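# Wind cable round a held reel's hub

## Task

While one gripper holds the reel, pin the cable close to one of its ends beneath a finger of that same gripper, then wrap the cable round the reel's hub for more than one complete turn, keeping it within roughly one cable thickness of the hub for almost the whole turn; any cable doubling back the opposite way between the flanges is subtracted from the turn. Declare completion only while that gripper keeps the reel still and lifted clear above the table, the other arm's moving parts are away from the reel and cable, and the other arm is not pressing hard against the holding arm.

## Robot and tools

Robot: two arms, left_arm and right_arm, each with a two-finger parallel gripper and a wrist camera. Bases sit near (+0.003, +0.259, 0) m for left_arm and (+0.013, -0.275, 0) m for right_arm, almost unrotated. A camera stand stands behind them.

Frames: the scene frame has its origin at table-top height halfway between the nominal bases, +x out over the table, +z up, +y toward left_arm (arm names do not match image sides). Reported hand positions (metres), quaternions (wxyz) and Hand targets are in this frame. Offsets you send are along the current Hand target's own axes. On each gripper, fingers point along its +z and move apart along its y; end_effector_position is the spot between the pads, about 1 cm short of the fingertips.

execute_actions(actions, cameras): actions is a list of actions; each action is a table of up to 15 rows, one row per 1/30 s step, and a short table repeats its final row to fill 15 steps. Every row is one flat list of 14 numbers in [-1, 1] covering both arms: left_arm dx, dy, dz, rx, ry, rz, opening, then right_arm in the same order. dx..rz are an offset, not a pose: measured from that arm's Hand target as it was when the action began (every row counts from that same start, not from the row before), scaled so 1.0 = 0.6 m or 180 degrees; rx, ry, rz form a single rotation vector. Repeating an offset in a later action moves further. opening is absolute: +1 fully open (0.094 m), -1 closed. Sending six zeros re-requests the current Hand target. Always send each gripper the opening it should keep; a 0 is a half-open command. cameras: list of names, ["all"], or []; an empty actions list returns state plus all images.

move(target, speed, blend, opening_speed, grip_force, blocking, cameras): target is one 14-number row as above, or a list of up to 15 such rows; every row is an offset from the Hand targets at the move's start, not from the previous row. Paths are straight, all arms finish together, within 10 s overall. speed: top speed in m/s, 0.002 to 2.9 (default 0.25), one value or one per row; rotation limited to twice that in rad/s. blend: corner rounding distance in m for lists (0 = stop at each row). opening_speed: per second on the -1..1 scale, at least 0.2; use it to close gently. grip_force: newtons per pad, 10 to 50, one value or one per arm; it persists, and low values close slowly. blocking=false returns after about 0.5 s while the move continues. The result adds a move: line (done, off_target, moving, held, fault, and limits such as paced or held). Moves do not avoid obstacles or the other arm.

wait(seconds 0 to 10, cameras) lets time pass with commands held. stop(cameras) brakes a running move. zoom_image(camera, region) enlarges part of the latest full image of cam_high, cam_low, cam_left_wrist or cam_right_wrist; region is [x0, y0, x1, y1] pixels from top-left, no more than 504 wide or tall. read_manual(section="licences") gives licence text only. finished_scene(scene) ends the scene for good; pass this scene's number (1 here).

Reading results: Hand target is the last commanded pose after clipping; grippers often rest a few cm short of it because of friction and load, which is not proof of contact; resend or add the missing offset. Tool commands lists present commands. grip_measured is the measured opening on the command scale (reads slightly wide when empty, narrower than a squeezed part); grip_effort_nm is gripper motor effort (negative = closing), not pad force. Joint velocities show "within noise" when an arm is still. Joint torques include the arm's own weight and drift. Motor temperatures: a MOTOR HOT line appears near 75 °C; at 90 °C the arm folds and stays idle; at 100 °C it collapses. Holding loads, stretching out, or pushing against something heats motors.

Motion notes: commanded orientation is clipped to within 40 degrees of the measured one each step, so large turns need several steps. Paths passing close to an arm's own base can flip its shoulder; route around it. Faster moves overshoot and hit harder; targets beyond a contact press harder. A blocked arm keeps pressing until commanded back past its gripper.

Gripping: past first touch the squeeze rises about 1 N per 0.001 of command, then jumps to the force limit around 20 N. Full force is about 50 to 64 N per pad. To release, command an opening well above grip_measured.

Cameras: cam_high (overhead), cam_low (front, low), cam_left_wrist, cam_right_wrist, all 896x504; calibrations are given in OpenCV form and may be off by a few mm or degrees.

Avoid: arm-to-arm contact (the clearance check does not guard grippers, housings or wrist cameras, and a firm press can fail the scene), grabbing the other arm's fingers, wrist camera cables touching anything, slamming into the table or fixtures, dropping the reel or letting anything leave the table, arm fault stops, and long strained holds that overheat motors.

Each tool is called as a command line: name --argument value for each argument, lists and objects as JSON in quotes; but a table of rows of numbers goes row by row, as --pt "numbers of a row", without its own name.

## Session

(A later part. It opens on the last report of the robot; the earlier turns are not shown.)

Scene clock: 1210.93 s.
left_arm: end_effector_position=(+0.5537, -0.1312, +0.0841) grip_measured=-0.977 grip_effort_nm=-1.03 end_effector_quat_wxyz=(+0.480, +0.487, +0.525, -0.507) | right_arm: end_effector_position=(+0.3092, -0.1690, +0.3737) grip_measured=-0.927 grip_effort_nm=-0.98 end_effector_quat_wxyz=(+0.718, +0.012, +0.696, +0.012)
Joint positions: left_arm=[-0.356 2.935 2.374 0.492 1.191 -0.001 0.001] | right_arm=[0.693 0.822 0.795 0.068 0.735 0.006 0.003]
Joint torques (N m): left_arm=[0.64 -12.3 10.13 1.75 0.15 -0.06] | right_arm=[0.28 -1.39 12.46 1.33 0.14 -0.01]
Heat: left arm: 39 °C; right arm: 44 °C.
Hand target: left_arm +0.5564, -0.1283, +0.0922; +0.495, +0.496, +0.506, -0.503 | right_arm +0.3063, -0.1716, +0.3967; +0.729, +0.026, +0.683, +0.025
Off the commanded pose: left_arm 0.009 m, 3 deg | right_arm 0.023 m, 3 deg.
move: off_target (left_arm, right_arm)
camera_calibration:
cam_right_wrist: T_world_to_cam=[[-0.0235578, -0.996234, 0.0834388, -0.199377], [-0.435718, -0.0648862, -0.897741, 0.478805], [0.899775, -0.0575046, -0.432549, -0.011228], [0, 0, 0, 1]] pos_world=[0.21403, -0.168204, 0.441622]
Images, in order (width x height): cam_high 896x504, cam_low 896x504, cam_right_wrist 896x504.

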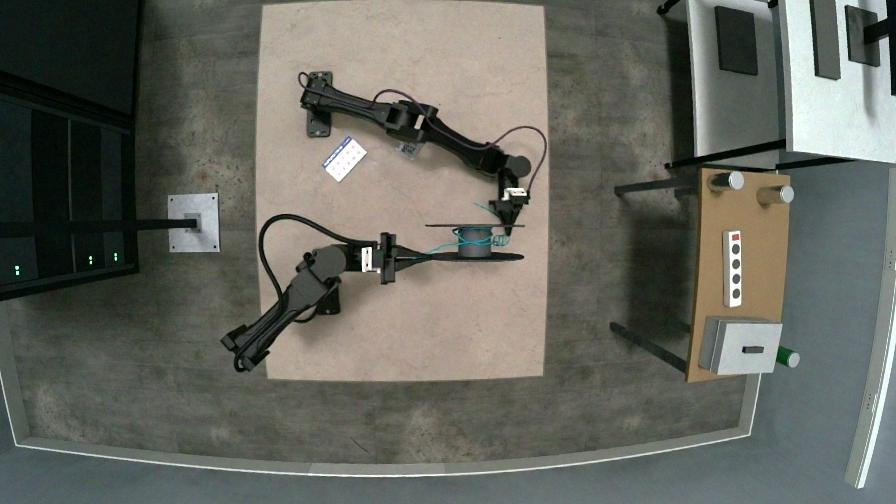

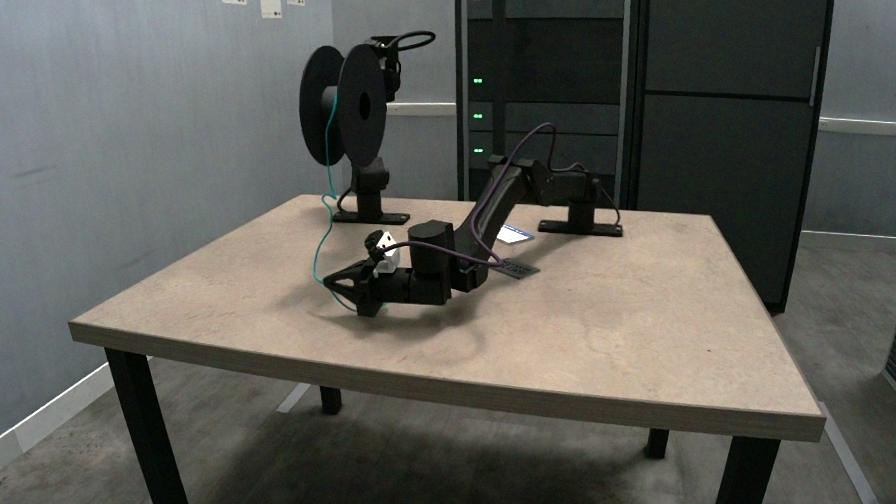

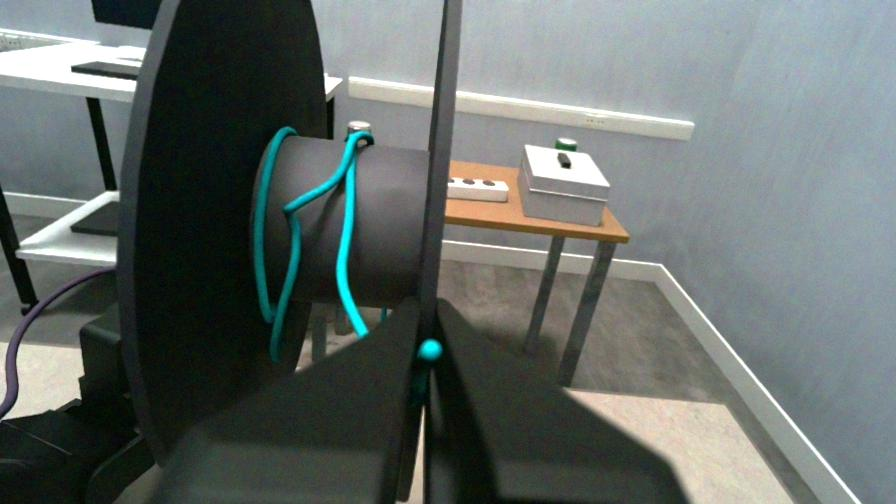

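Lovely; a kink passes. Keep pulling.

move --target '[0,0,0.0,0,0,0,-1,-0.12,0,0,0,0,0,-1]' --speed 0.05 --cameras '["cam_high","cam_right_wrist"]'

zoom_image --camera "cam_high" --region '[420, 190, 560, 270]'

zoom_image --camera "cam_right_wrist" --region '[220, 100, 470, 400]'

Scene clock: 1216.10 s.
left_arm: end_effector_position=(+0.5537, -0.1312, +0.0841) grip_measured=-0.977 grip_effort_nm=-1.03 end_effector_quat_wxyz=(+0.480, +0.487, +0.525, -0.507) | right_arm: end_effector_position=(+0.3064, -0.1716, +0.4460) grip_measured=-0.927 grip_effort_nm=-0.98 end_effector_quat_wxyz=(+0.717, +0.011, +0.697, +0.012)
Joint positions: left_arm=[-0.356 2.935 2.374 0.492 1.191 -0.001 0.001] | right_arm=[0.693 0.905 1.125 -0.182 0.735 0.006 0.003]
Joint torques (N m): left_arm=[0.65 -12.31 10.1 1.75 0.14 -0.06] | right_arm=[-0.01 -1.48 11.64 1.44 0.09 -0.01]
Heat: left arm: 40 °C; right arm: 42 °C.
Hand target: left_arm +0.5564, -0.1283, +0.0922; +0.495, +0.496, +0.506, -0.503 | right_arm +0.3016, -0.1767, +0.4684; +0.729, +0.026, +0.683, +0.025
Off the commanded pose: left_arm 0.009 m, 3 deg | right_arm 0.024 m, 3 deg.
move: off_target (left_arm, right_arm)
camera_calibration:
cam_right_wrist: T_world_to_cam=[[-0.0233083, -0.996049, 0.08569, -0.209048], [-0.437823, -0.0668864, -0.89657, 0.542022], [0.898759, -0.0584146, -0.434534, 0.0233721], [0, 0, 0, 1]] pos_world=[0.211431, -0.170603, 0.514029]
Images, in order (width x height): cam_high 896x504, cam_right_wrist 896x504.

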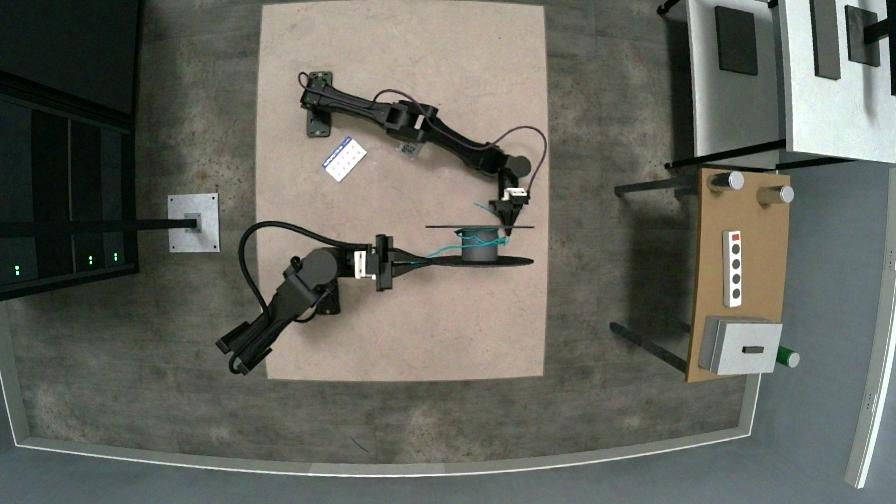

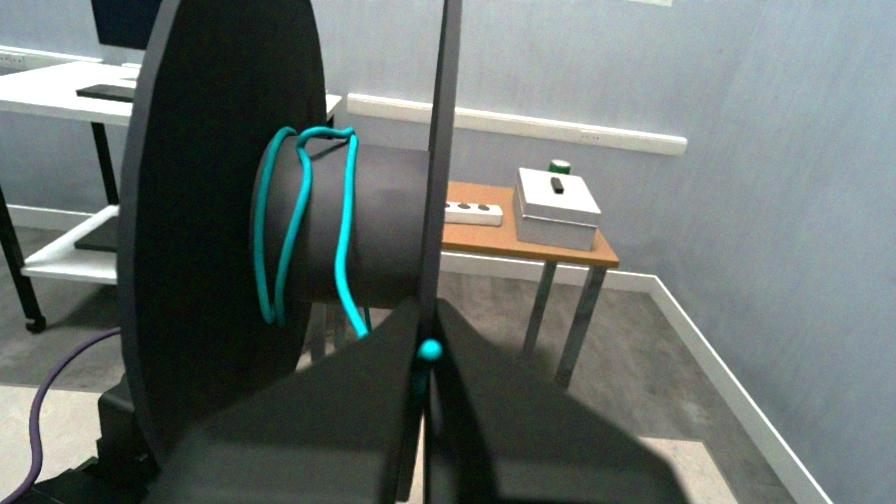

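Scaled by 3.600 from the camera's 896x504 image, which has a finer 1280x720 frame.

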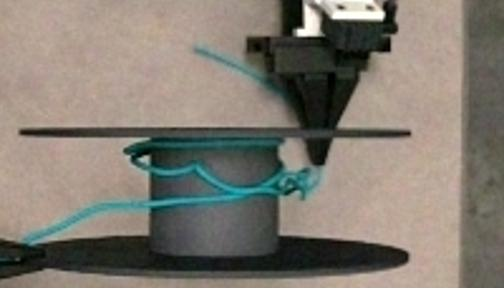

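Scaled by 1.680 from the camera's 896x504 image, which has a finer 1280x720 frame.

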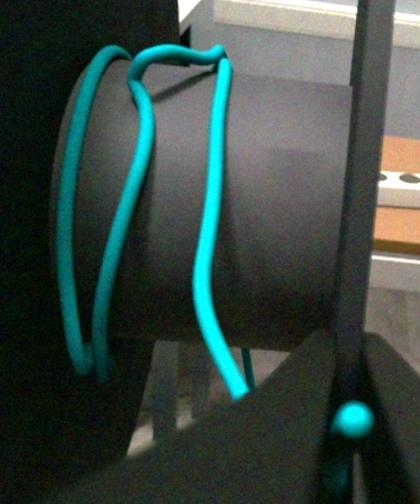

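Excellent. More.

move --target '[0.03,0,0.0,0,0,0,-1,-0.09,0,0,0,0,0,-1]' --speed 0.04 --cameras '["cam_high","cam_low","cam_right_wrist"]'

zoom_image --camera "cam_high" --region '[420, 190, 560, 270]'

zoom_image --camera "cam_right_wrist" --region '[220, 100, 470, 400]'

Scene clock: 1220.77 s.
left_arm: end_effector_position=(+0.5523, -0.1313, +0.0704) grip_measured=-0.977 grip_effort_nm=-1.03 end_effector_quat_wxyz=(+0.475, +0.488, +0.526, -0.510) | right_arm: end_effector_position=(+0.3049, -0.1730, +0.4952) grip_measured=-0.927 grip_effort_nm=-0.98 end_effector_quat_wxyz=(+0.711, +0.005, +0.703, +0.006)
Joint positions: left_arm=[-0.356 2.968 2.392 0.5 1.2 -0.001 0.001] | right_arm=[0.693 1.005 1.403 -0.383 0.735 0.005 0.003]
Joint torques (N m): left_arm=[0.65 -11.81 9.73 1.92 0.12 0] | right_arm=[-0.47 -1.78 11.81 1.57 0.1 -0.02]
Heat: left arm: 41 °C; right arm: 41 °C.
Hand target: left_arm +0.5561, -0.1283, +0.0745; +0.495, +0.496, +0.506, -0.503 | right_arm +0.2981, -0.1806, +0.5221; +0.729, +0.026, +0.683, +0.025
Off the commanded pose: left_arm 0.006 m, 3 deg | right_arm 0.029 m, 4 deg.
move: off_target (left_arm, right_arm)
camera_calibration:
cam_right_wrist: T_world_to_cam=[[-0.0219025, -0.994541, 0.102025, -0.222962], [-0.452221, -0.0811575, -0.888206, 0.583162], [0.891637, -0.0655917, -0.447975, 0.0537154], [0, 0, 0, 1]] pos_world=[0.21094, -0.170894, 0.564779]
Images, in order (width x height): cam_high 896x504, cam_low 896x504, cam_right_wrist 896x504.

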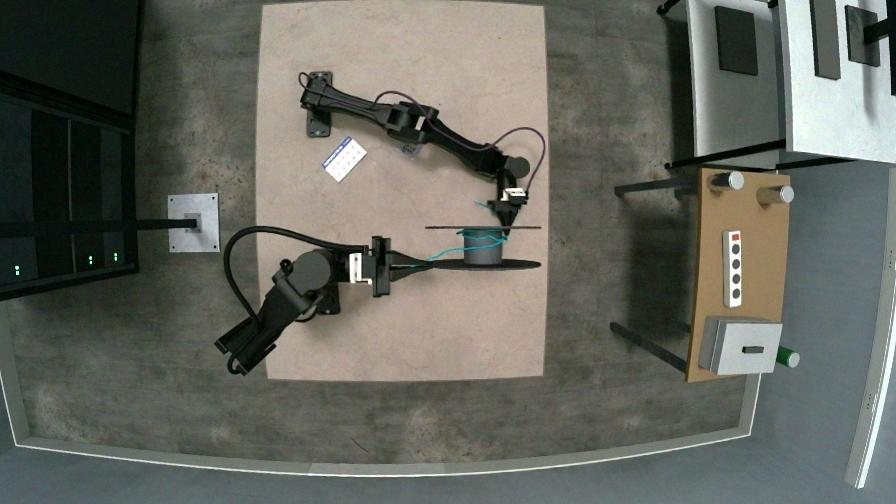

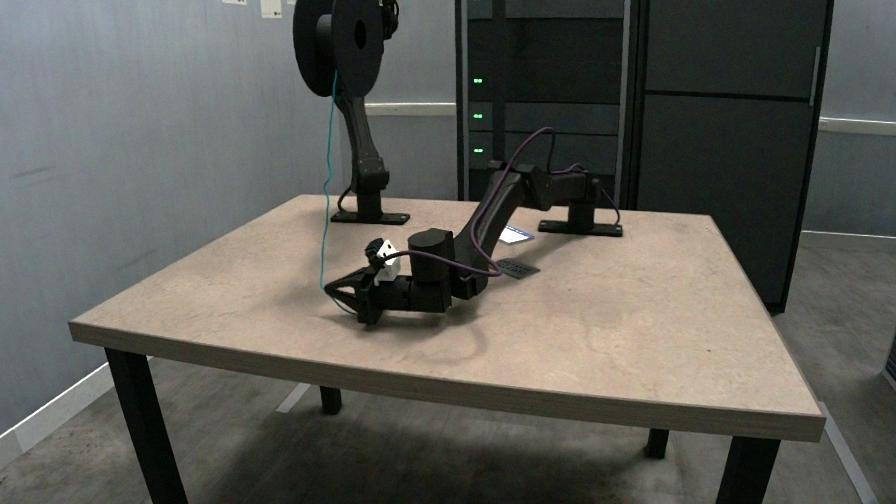

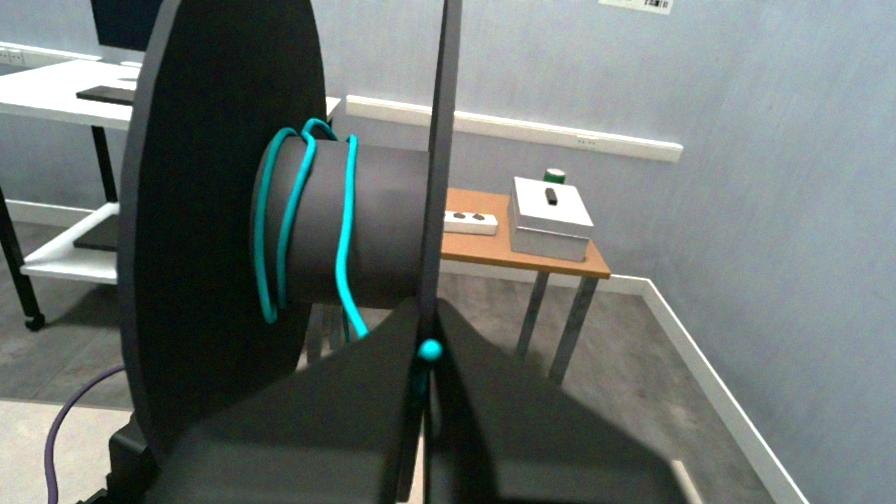

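Scaled by 3.600 from the camera's 896x504 image, which has a finer 1280x720 frame.

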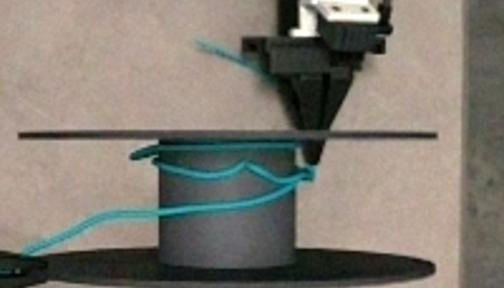

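Scaled by 1.680 from the camera's 896x504 image, which has a finer 1280x720 frame.

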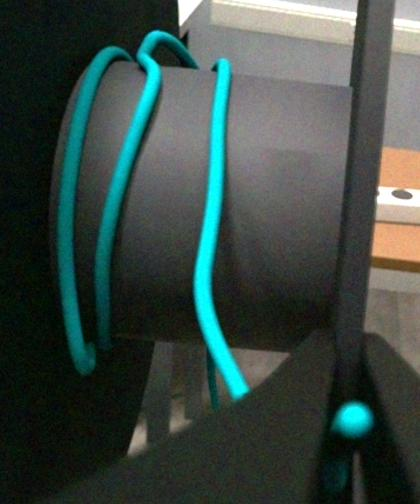

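move --target '[0.0,0.02,0.0,0,0,0,-1,-0.07,0,0,0,0,0,-1]' --speed 0.03 --cameras '["cam_high","cam_low","cam_right_wrist"]'

zoom_image --camera "cam_high" --region '[420, 190, 560, 270]'

zoom_image --camera "cam_right_wrist" --region '[220, 100, 470, 400]'

Scene clock: 1226.50 s.
left_arm: end_effector_position=(+0.5632, -0.1330, +0.0893) grip_measured=-0.977 grip_effort_nm=-1.03 end_effector_quat_wxyz=(+0.511, +0.505, +0.487, -0.497) | right_arm: end_effector_position=(+0.3042, -0.1716, +0.5295) grip_measured=-0.927 grip_effort_nm=-0.98 end_effector_quat_wxyz=(+0.702, -0.008, +0.712, +0.000)
Joint positions: left_arm=[-0.352 3.07 2.614 0.5 1.211 -0.009 0.001] | right_arm=[0.693 1.107 1.653 -0.565 0.724 0.002 0.003]
Joint torques (N m): left_arm=[0.8 -11.49 9.4 0.96 0.04 -0.06] | right_arm=[-0.47 -2.39 11.79 1.81 0.07 0.03]
Heat: left arm: 41 °C; right arm: 41 °C.
Hand target: left_arm +0.5680, -0.1283, +0.0740; +0.495, +0.496, +0.506, -0.503 | right_arm +0.2954, -0.1836, +0.5639; +0.729, +0.026, +0.683, +0.025
Off the commanded pose: left_arm 0.016 m, 3 deg | right_arm 0.038 m, 7 deg.
move: off_target (left_arm, right_arm)
camera_calibration:
cam_right_wrist: T_world_to_cam=[[-0.00827034, -0.991647, 0.128718, -0.242941], [-0.473969, -0.109457, -0.873712, 0.607462], [0.880502, -0.0682341, -0.469105, 0.0838629], [0, 0, 0, 1]] pos_world=[0.212068, -0.168698, 0.601358]
Images, in order (width x height): cam_high 896x504, cam_low 896x504, cam_right_wrist 896x504.

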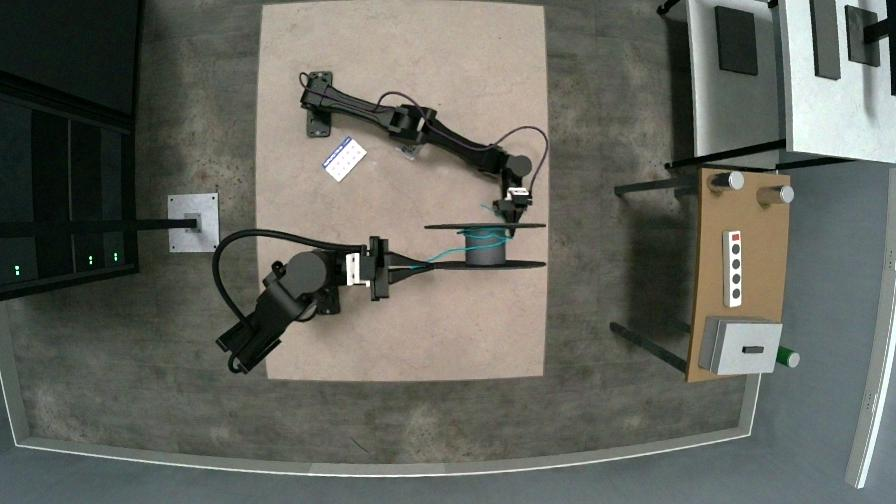

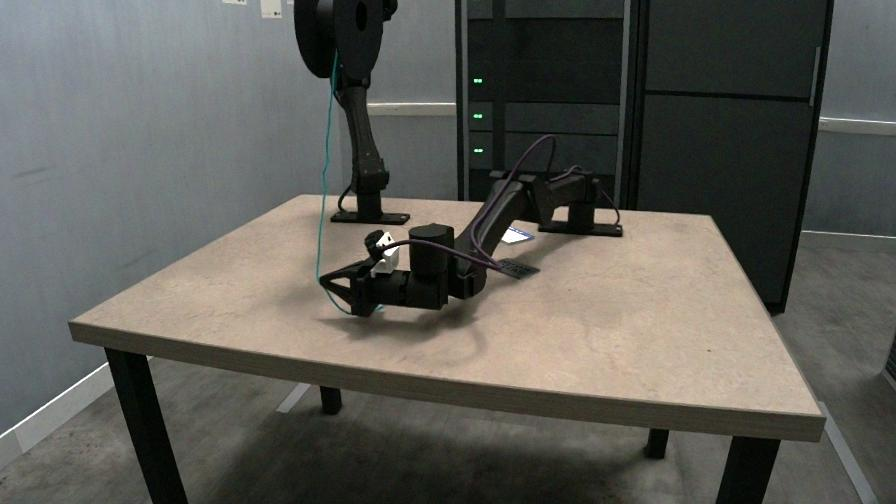

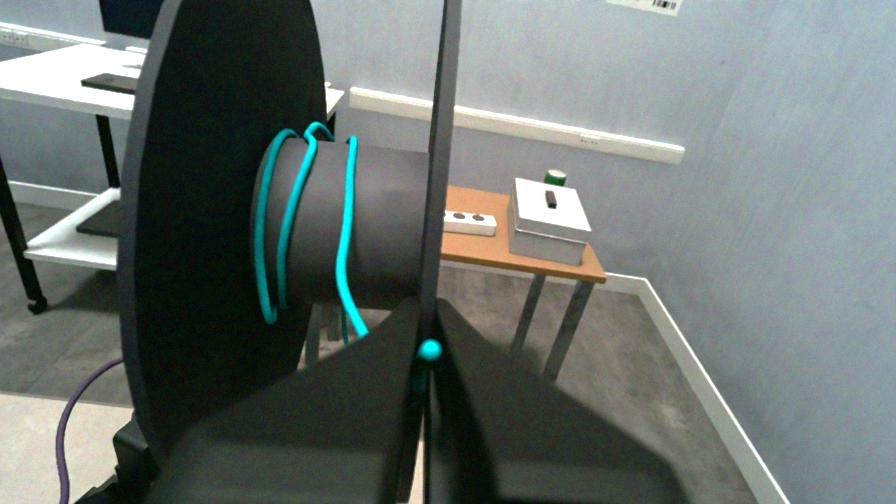

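Scaled by 3.600 from the camera's 896x504 image, which has a finer 1280x720 frame.

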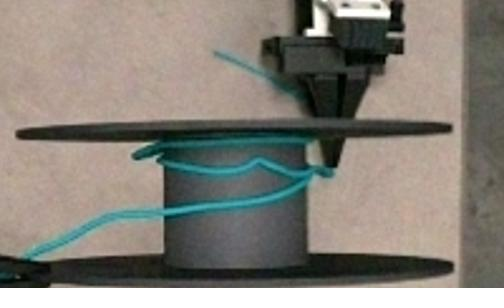

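Scaled by 1.680 from the camera's 896x504 image, which has a finer 1280x720 frame.

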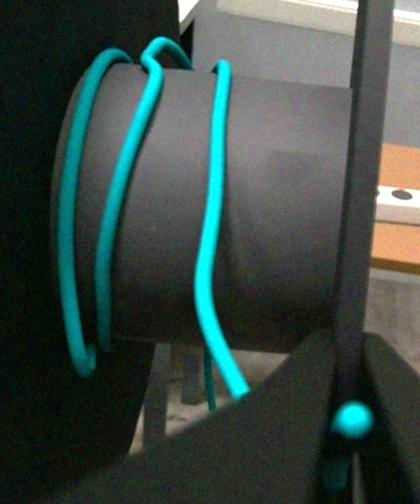

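move --pt "-0.04 0.0 0.0 0 0 0 -1 0 0 0 0 0 0 -1" --pt "-0.04 0 0 0 0 0 -0.6 0 0 0 0 0 0 -1" --pt "-0.04 0 -0.3 0 0 0 -0.6 0 0 0 0 0 0 -1" --speed 0.06 --opening_speed 0.4 --cameras '["cam_high","cam_low","cam_right_wrist"]'

zoom_image --camera "cam_high" --region '[420, 190, 560, 270]'

zoom_image --camera "cam_right_wrist" --region '[220, 100, 470, 400]'

zoom_image --camera "cam_low" --region '[260, 0, 420, 300]'

Scene clock: 1239.33 s.
left_arm: end_effector_position=(+0.5716, +0.0496, +0.0646) grip_measured=-0.603 grip_effort_nm=0.13 end_effector_quat_wxyz=(+0.471, +0.467, +0.538, -0.520) | right_arm: end_effector_position=(+0.3012, -0.1744, +0.5372) grip_measured=-0.927 grip_effort_nm=-0.98 end_effector_quat_wxyz=(+0.707, -0.004, +0.707, +0.005)
Joint positions: left_arm=[-0.043 2.846 2.132 0.521 1.495 0.072 0.019] | right_arm=[0.693 1.107 1.676 -0.57 0.724 0.002 0.003]
Joint torques (N m): left_arm=[0.29 -17.77 4.85 1.61 0.3 0.18] | right_arm=[-0.54 -1.94 10.24 1.84 0.09 0.07]
Heat: left arm: 44 °C; right arm: 40 °C.
Hand target: left_arm +0.5683, +0.0515, +0.0989; +0.495, +0.496, +0.506, -0.503 | right_arm +0.2954, -0.1836, +0.5639; +0.729, +0.026, +0.683, +0.025
Off the commanded pose: left_arm 0.034 m, 6 deg | right_arm 0.029 m, 6 deg.
move: off_target (left_arm, right_arm); target 2's new opening was sent with left_arm's hand 0.014 m and 1 deg from that target
camera_calibration:
cam_right_wrist: T_world_to_cam=[[-0.00983588, -0.993145, 0.116472, -0.239895], [-0.462037, -0.0987839, -0.881342, 0.615028], [0.886806, -0.062483, -0.457898, 0.0830476], [0, 0, 0, 1]] pos_world=[0.208159, -0.172306, 0.608018]
Images, in order (width x height): cam_high 896x504, cam_low 896x504, cam_right_wrist 896x504.

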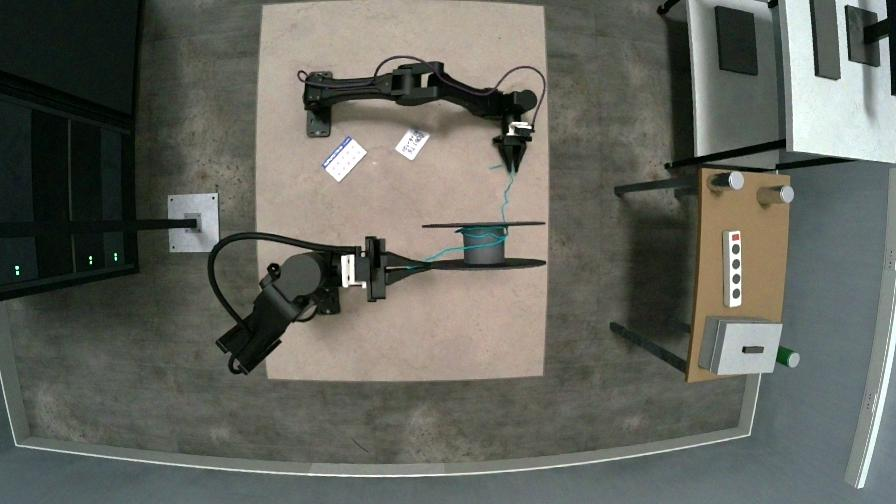

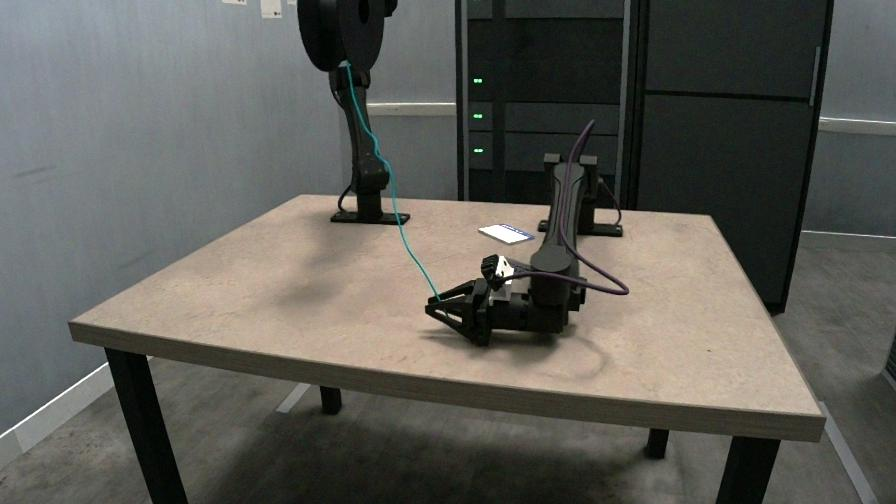

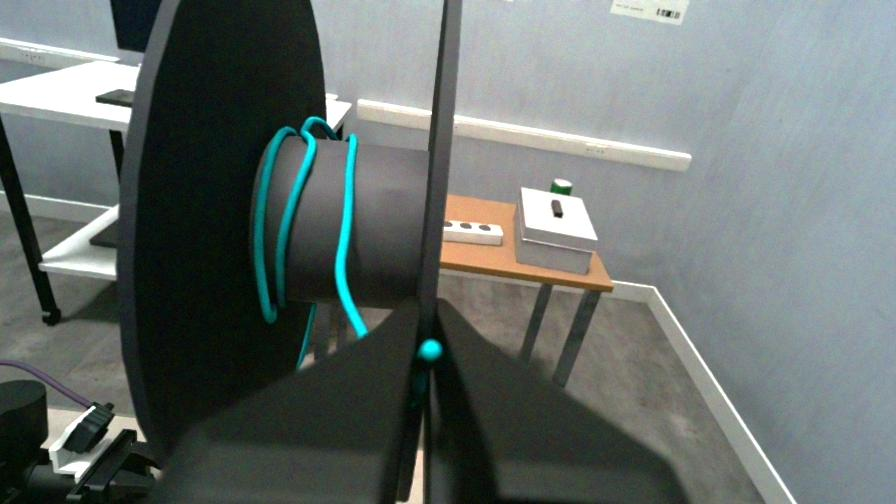

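Scaled by 3.600 from the camera's 896x504 image, which has a finer 1280x720 frame.

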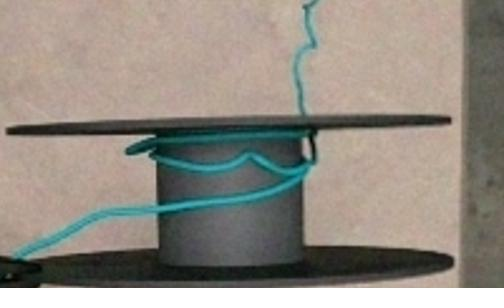

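Scaled by 1.680 from the camera's 896x504 image, which has a finer 1280x720 frame.

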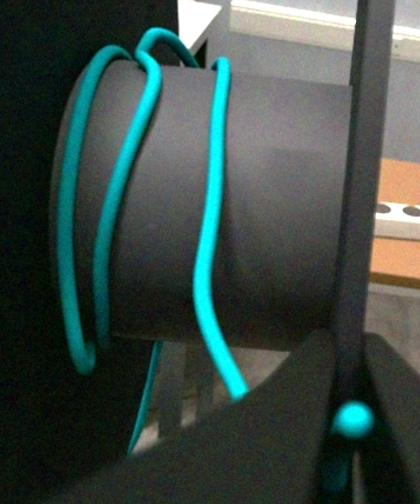

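Scaled by 1.680 from the camera's 896x504 image, which has a finer 1280x720 frame.

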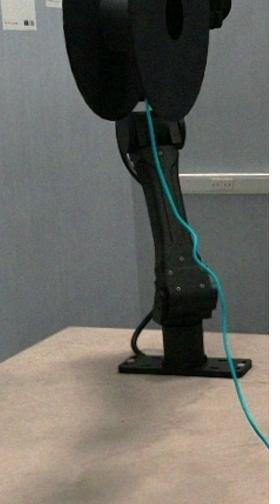

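wait --seconds 0.5 --cameras '["cam_left_wrist"]'

zoom_image --camera "cam_left_wrist" --region '[200, 0, 700, 504]'

Scene clock: 1241.80 s.
left_arm: end_effector_position=(+0.5716, +0.0496, +0.0646) grip_measured=-0.603 grip_effort_nm=0.13 end_effector_quat_wxyz=(+0.471, +0.467, +0.538, -0.520) | right_arm: end_effector_position=(+0.3012, -0.1744, +0.5372) grip_measured=-0.927 grip_effort_nm=-0.98 end_effector_quat_wxyz=(+0.707, -0.004, +0.707, +0.005)
Joint positions: left_arm=[-0.043 2.846 2.132 0.521 1.495 0.072 0.019] | right_arm=[0.693 1.107 1.676 -0.57 0.724 0.002 0.003]
Joint torques (N m): left_arm=[0.25 -17.74 4.85 1.62 0.3 0.19] | right_arm=[-0.51 -2 10.02 1.85 0.04 0.06]
Motor temperatures (°C): left_arm=[25 45 38 36 30 29 32] | right_arm=[28 29 38 40 27 26 31]
Heat: left arm: 45 °C; right arm: 40 °C.
Hand target: left_arm +0.5683, +0.0515, +0.0989; +0.495, +0.496, +0.506, -0.503 | right_arm +0.2954, -0.1836, +0.5639; +0.729, +0.026, +0.683, +0.025
Tool commands: left_gripper/opening=-0.6 right_gripper/opening=-1.0
Off the commanded pose: left_arm 0.034 m, 6 deg | right_arm 0.029 m, 6 deg.
wait: 0.50 s; at rest from the start
camera_calibration:
cam_left_wrist: T_world_to_cam=[[-0.971051, -0.0120851, 0.238568, 0.53222], [-0.216725, 0.464562, -0.858611, 0.178786], [-0.100453, -0.885458, -0.453732, 0.243297], [0, 0, 0, 1]] pos_world=[0.58, 0.138804, 0.136929]
Images, in order (width x height): cam_left_wrist 896x504.

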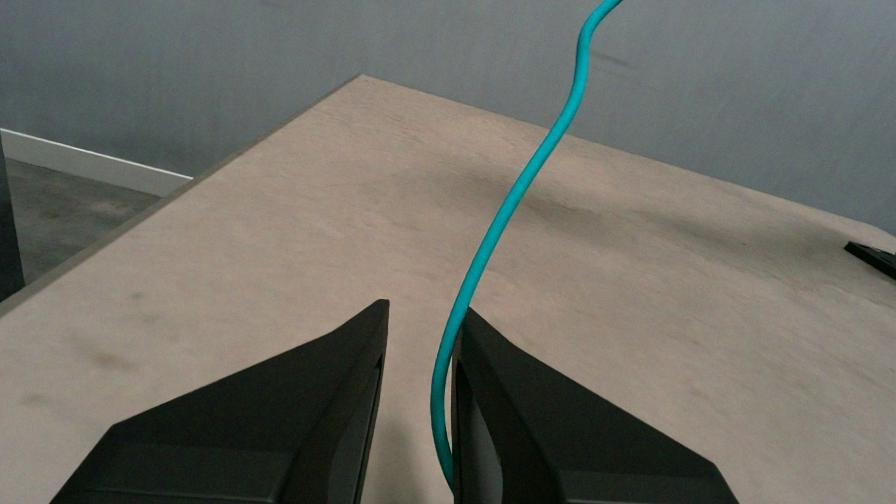

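Scaled by 1.000.

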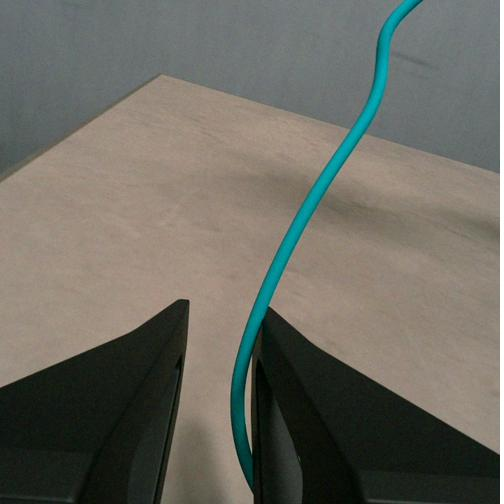

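move --target '[-0.02,-0.1,-0.25,0,0,0,-0.4,0,0,0,0,0,0,-1]' --speed 0.06 --cameras '["cam_left_wrist","cam_high","cam_low","cam_right_wrist"]'

zoom_image --camera "cam_high" --region '[420, 190, 560, 270]'

zoom_image --camera "cam_right_wrist" --region '[220, 100, 470, 400]'

Scene clock: 1250.33 s.
left_arm: end_effector_position=(+0.5145, +0.2011, +0.0877) grip_measured=-0.403 grip_effort_nm=0.14 end_effector_quat_wxyz=(+0.535, +0.402, +0.587, -0.456) | right_arm: end_effector_position=(+0.3012, -0.1744, +0.5372) grip_measured=-0.927 grip_effort_nm=-0.98 end_effector_quat_wxyz=(+0.707, -0.004, +0.707, +0.005)
Joint positions: left_arm=[0.253 2.46 1.503 0.521 1.546 0.33 0.028] | right_arm=[0.693 1.107 1.676 -0.57 0.724 0.002 0.003]
Joint torques (N m): left_arm=[0.17 -15.08 4.18 1.36 0.41 0.28] | right_arm=[-0.57 -1.77 10.21 1.89 0.07 0.02]
Heat: left arm: 48 °C; right arm: 40 °C.
Hand target: left_arm +0.5085, +0.2014, +0.1125; +0.495, +0.496, +0.506, -0.503 | right_arm +0.2954, -0.1836, +0.5639; +0.729, +0.026, +0.683, +0.025
Off the commanded pose: left_arm 0.026 m, 16 deg | right_arm 0.029 m, 6 deg.
joint sent to its limit (left arm) — joint 5 (wrist yaw), upper limit. The joint targets are off in orientation, not in position.
move: off_target (left_arm, right_arm)
camera_calibration:
cam_left_wrist: T_world_to_cam=[[-0.942636, -0.246572, 0.225033, 0.506779], [-0.310246, 0.398245, -0.86322, 0.17771], [0.123228, -0.883517, -0.451898, 0.266572], [0, 0, 0, 1]] pos_world=[0.499993, 0.289707, 0.159824]
cam_right_wrist: T_world_to_cam=[[-0.00983588, -0.993145, 0.116472, -0.239895], [-0.462037, -0.0987839, -0.881342, 0.615028], [0.886806, -0.062483, -0.457898, 0.0830476], [0, 0, 0, 1]] pos_world=[0.208159, -0.172306, 0.608018]

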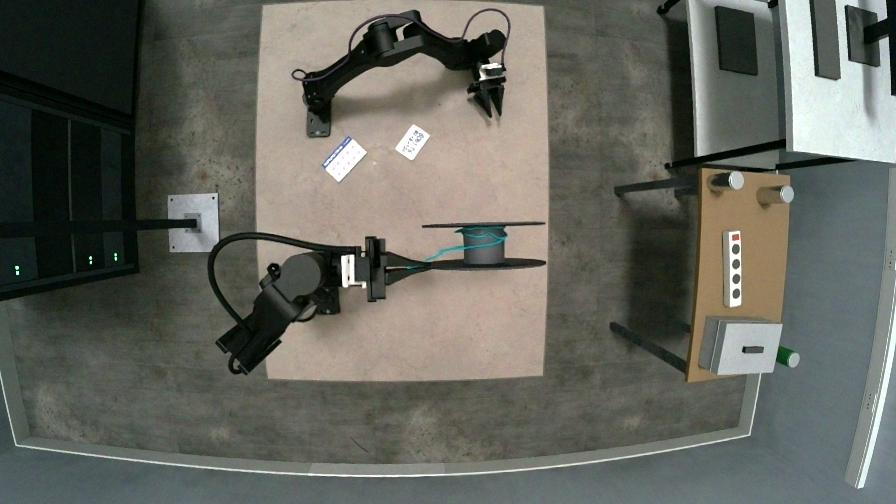

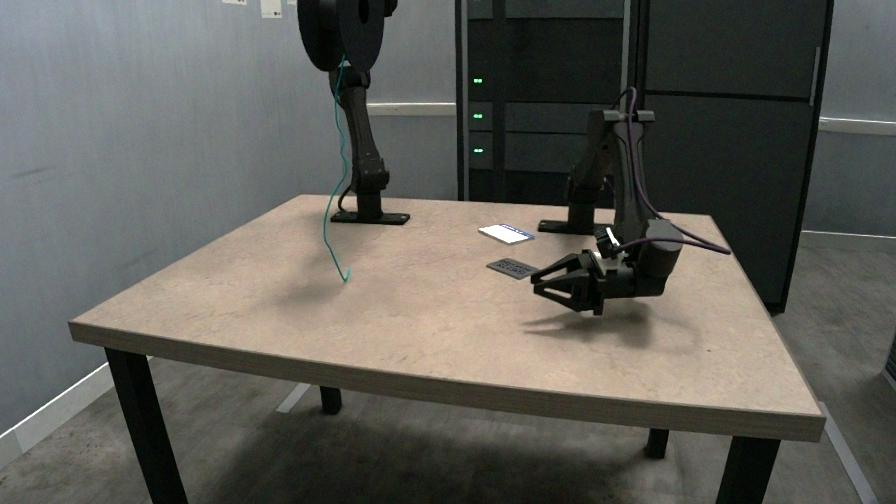

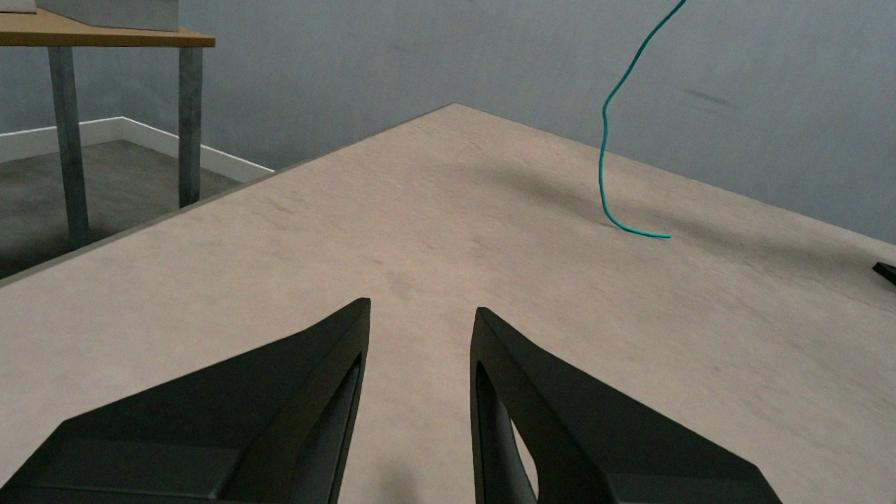

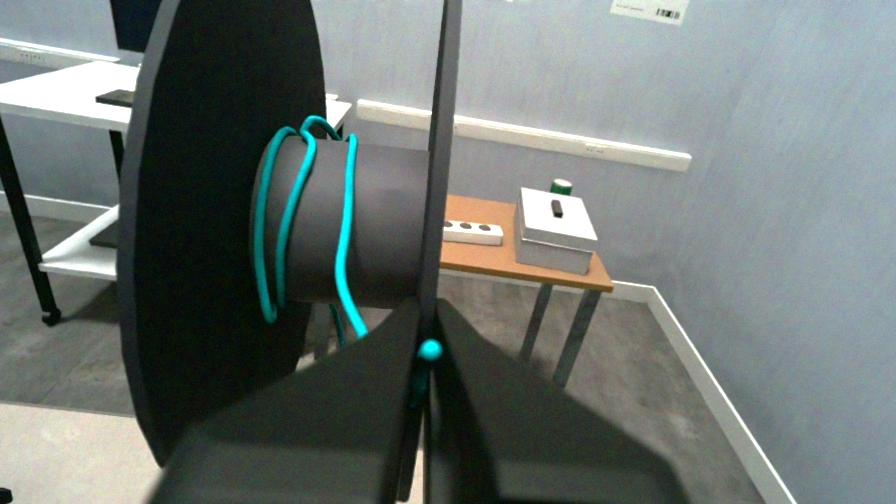

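Scaled by 3.600 from the camera's 896x504 image, which has a finer 1280x720 frame.

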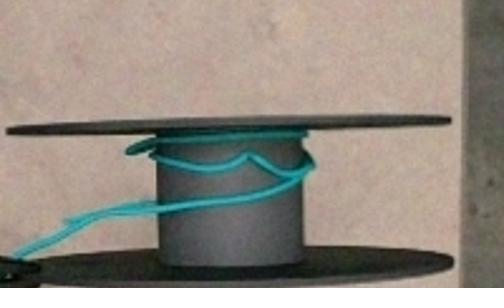

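Scaled by 1.680 from the camera's 896x504 image, which has a finer 1280x720 frame.

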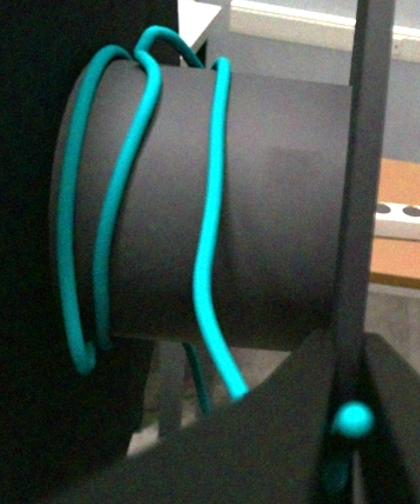

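finished_scene --scene 1

The scene is finished: the task was done.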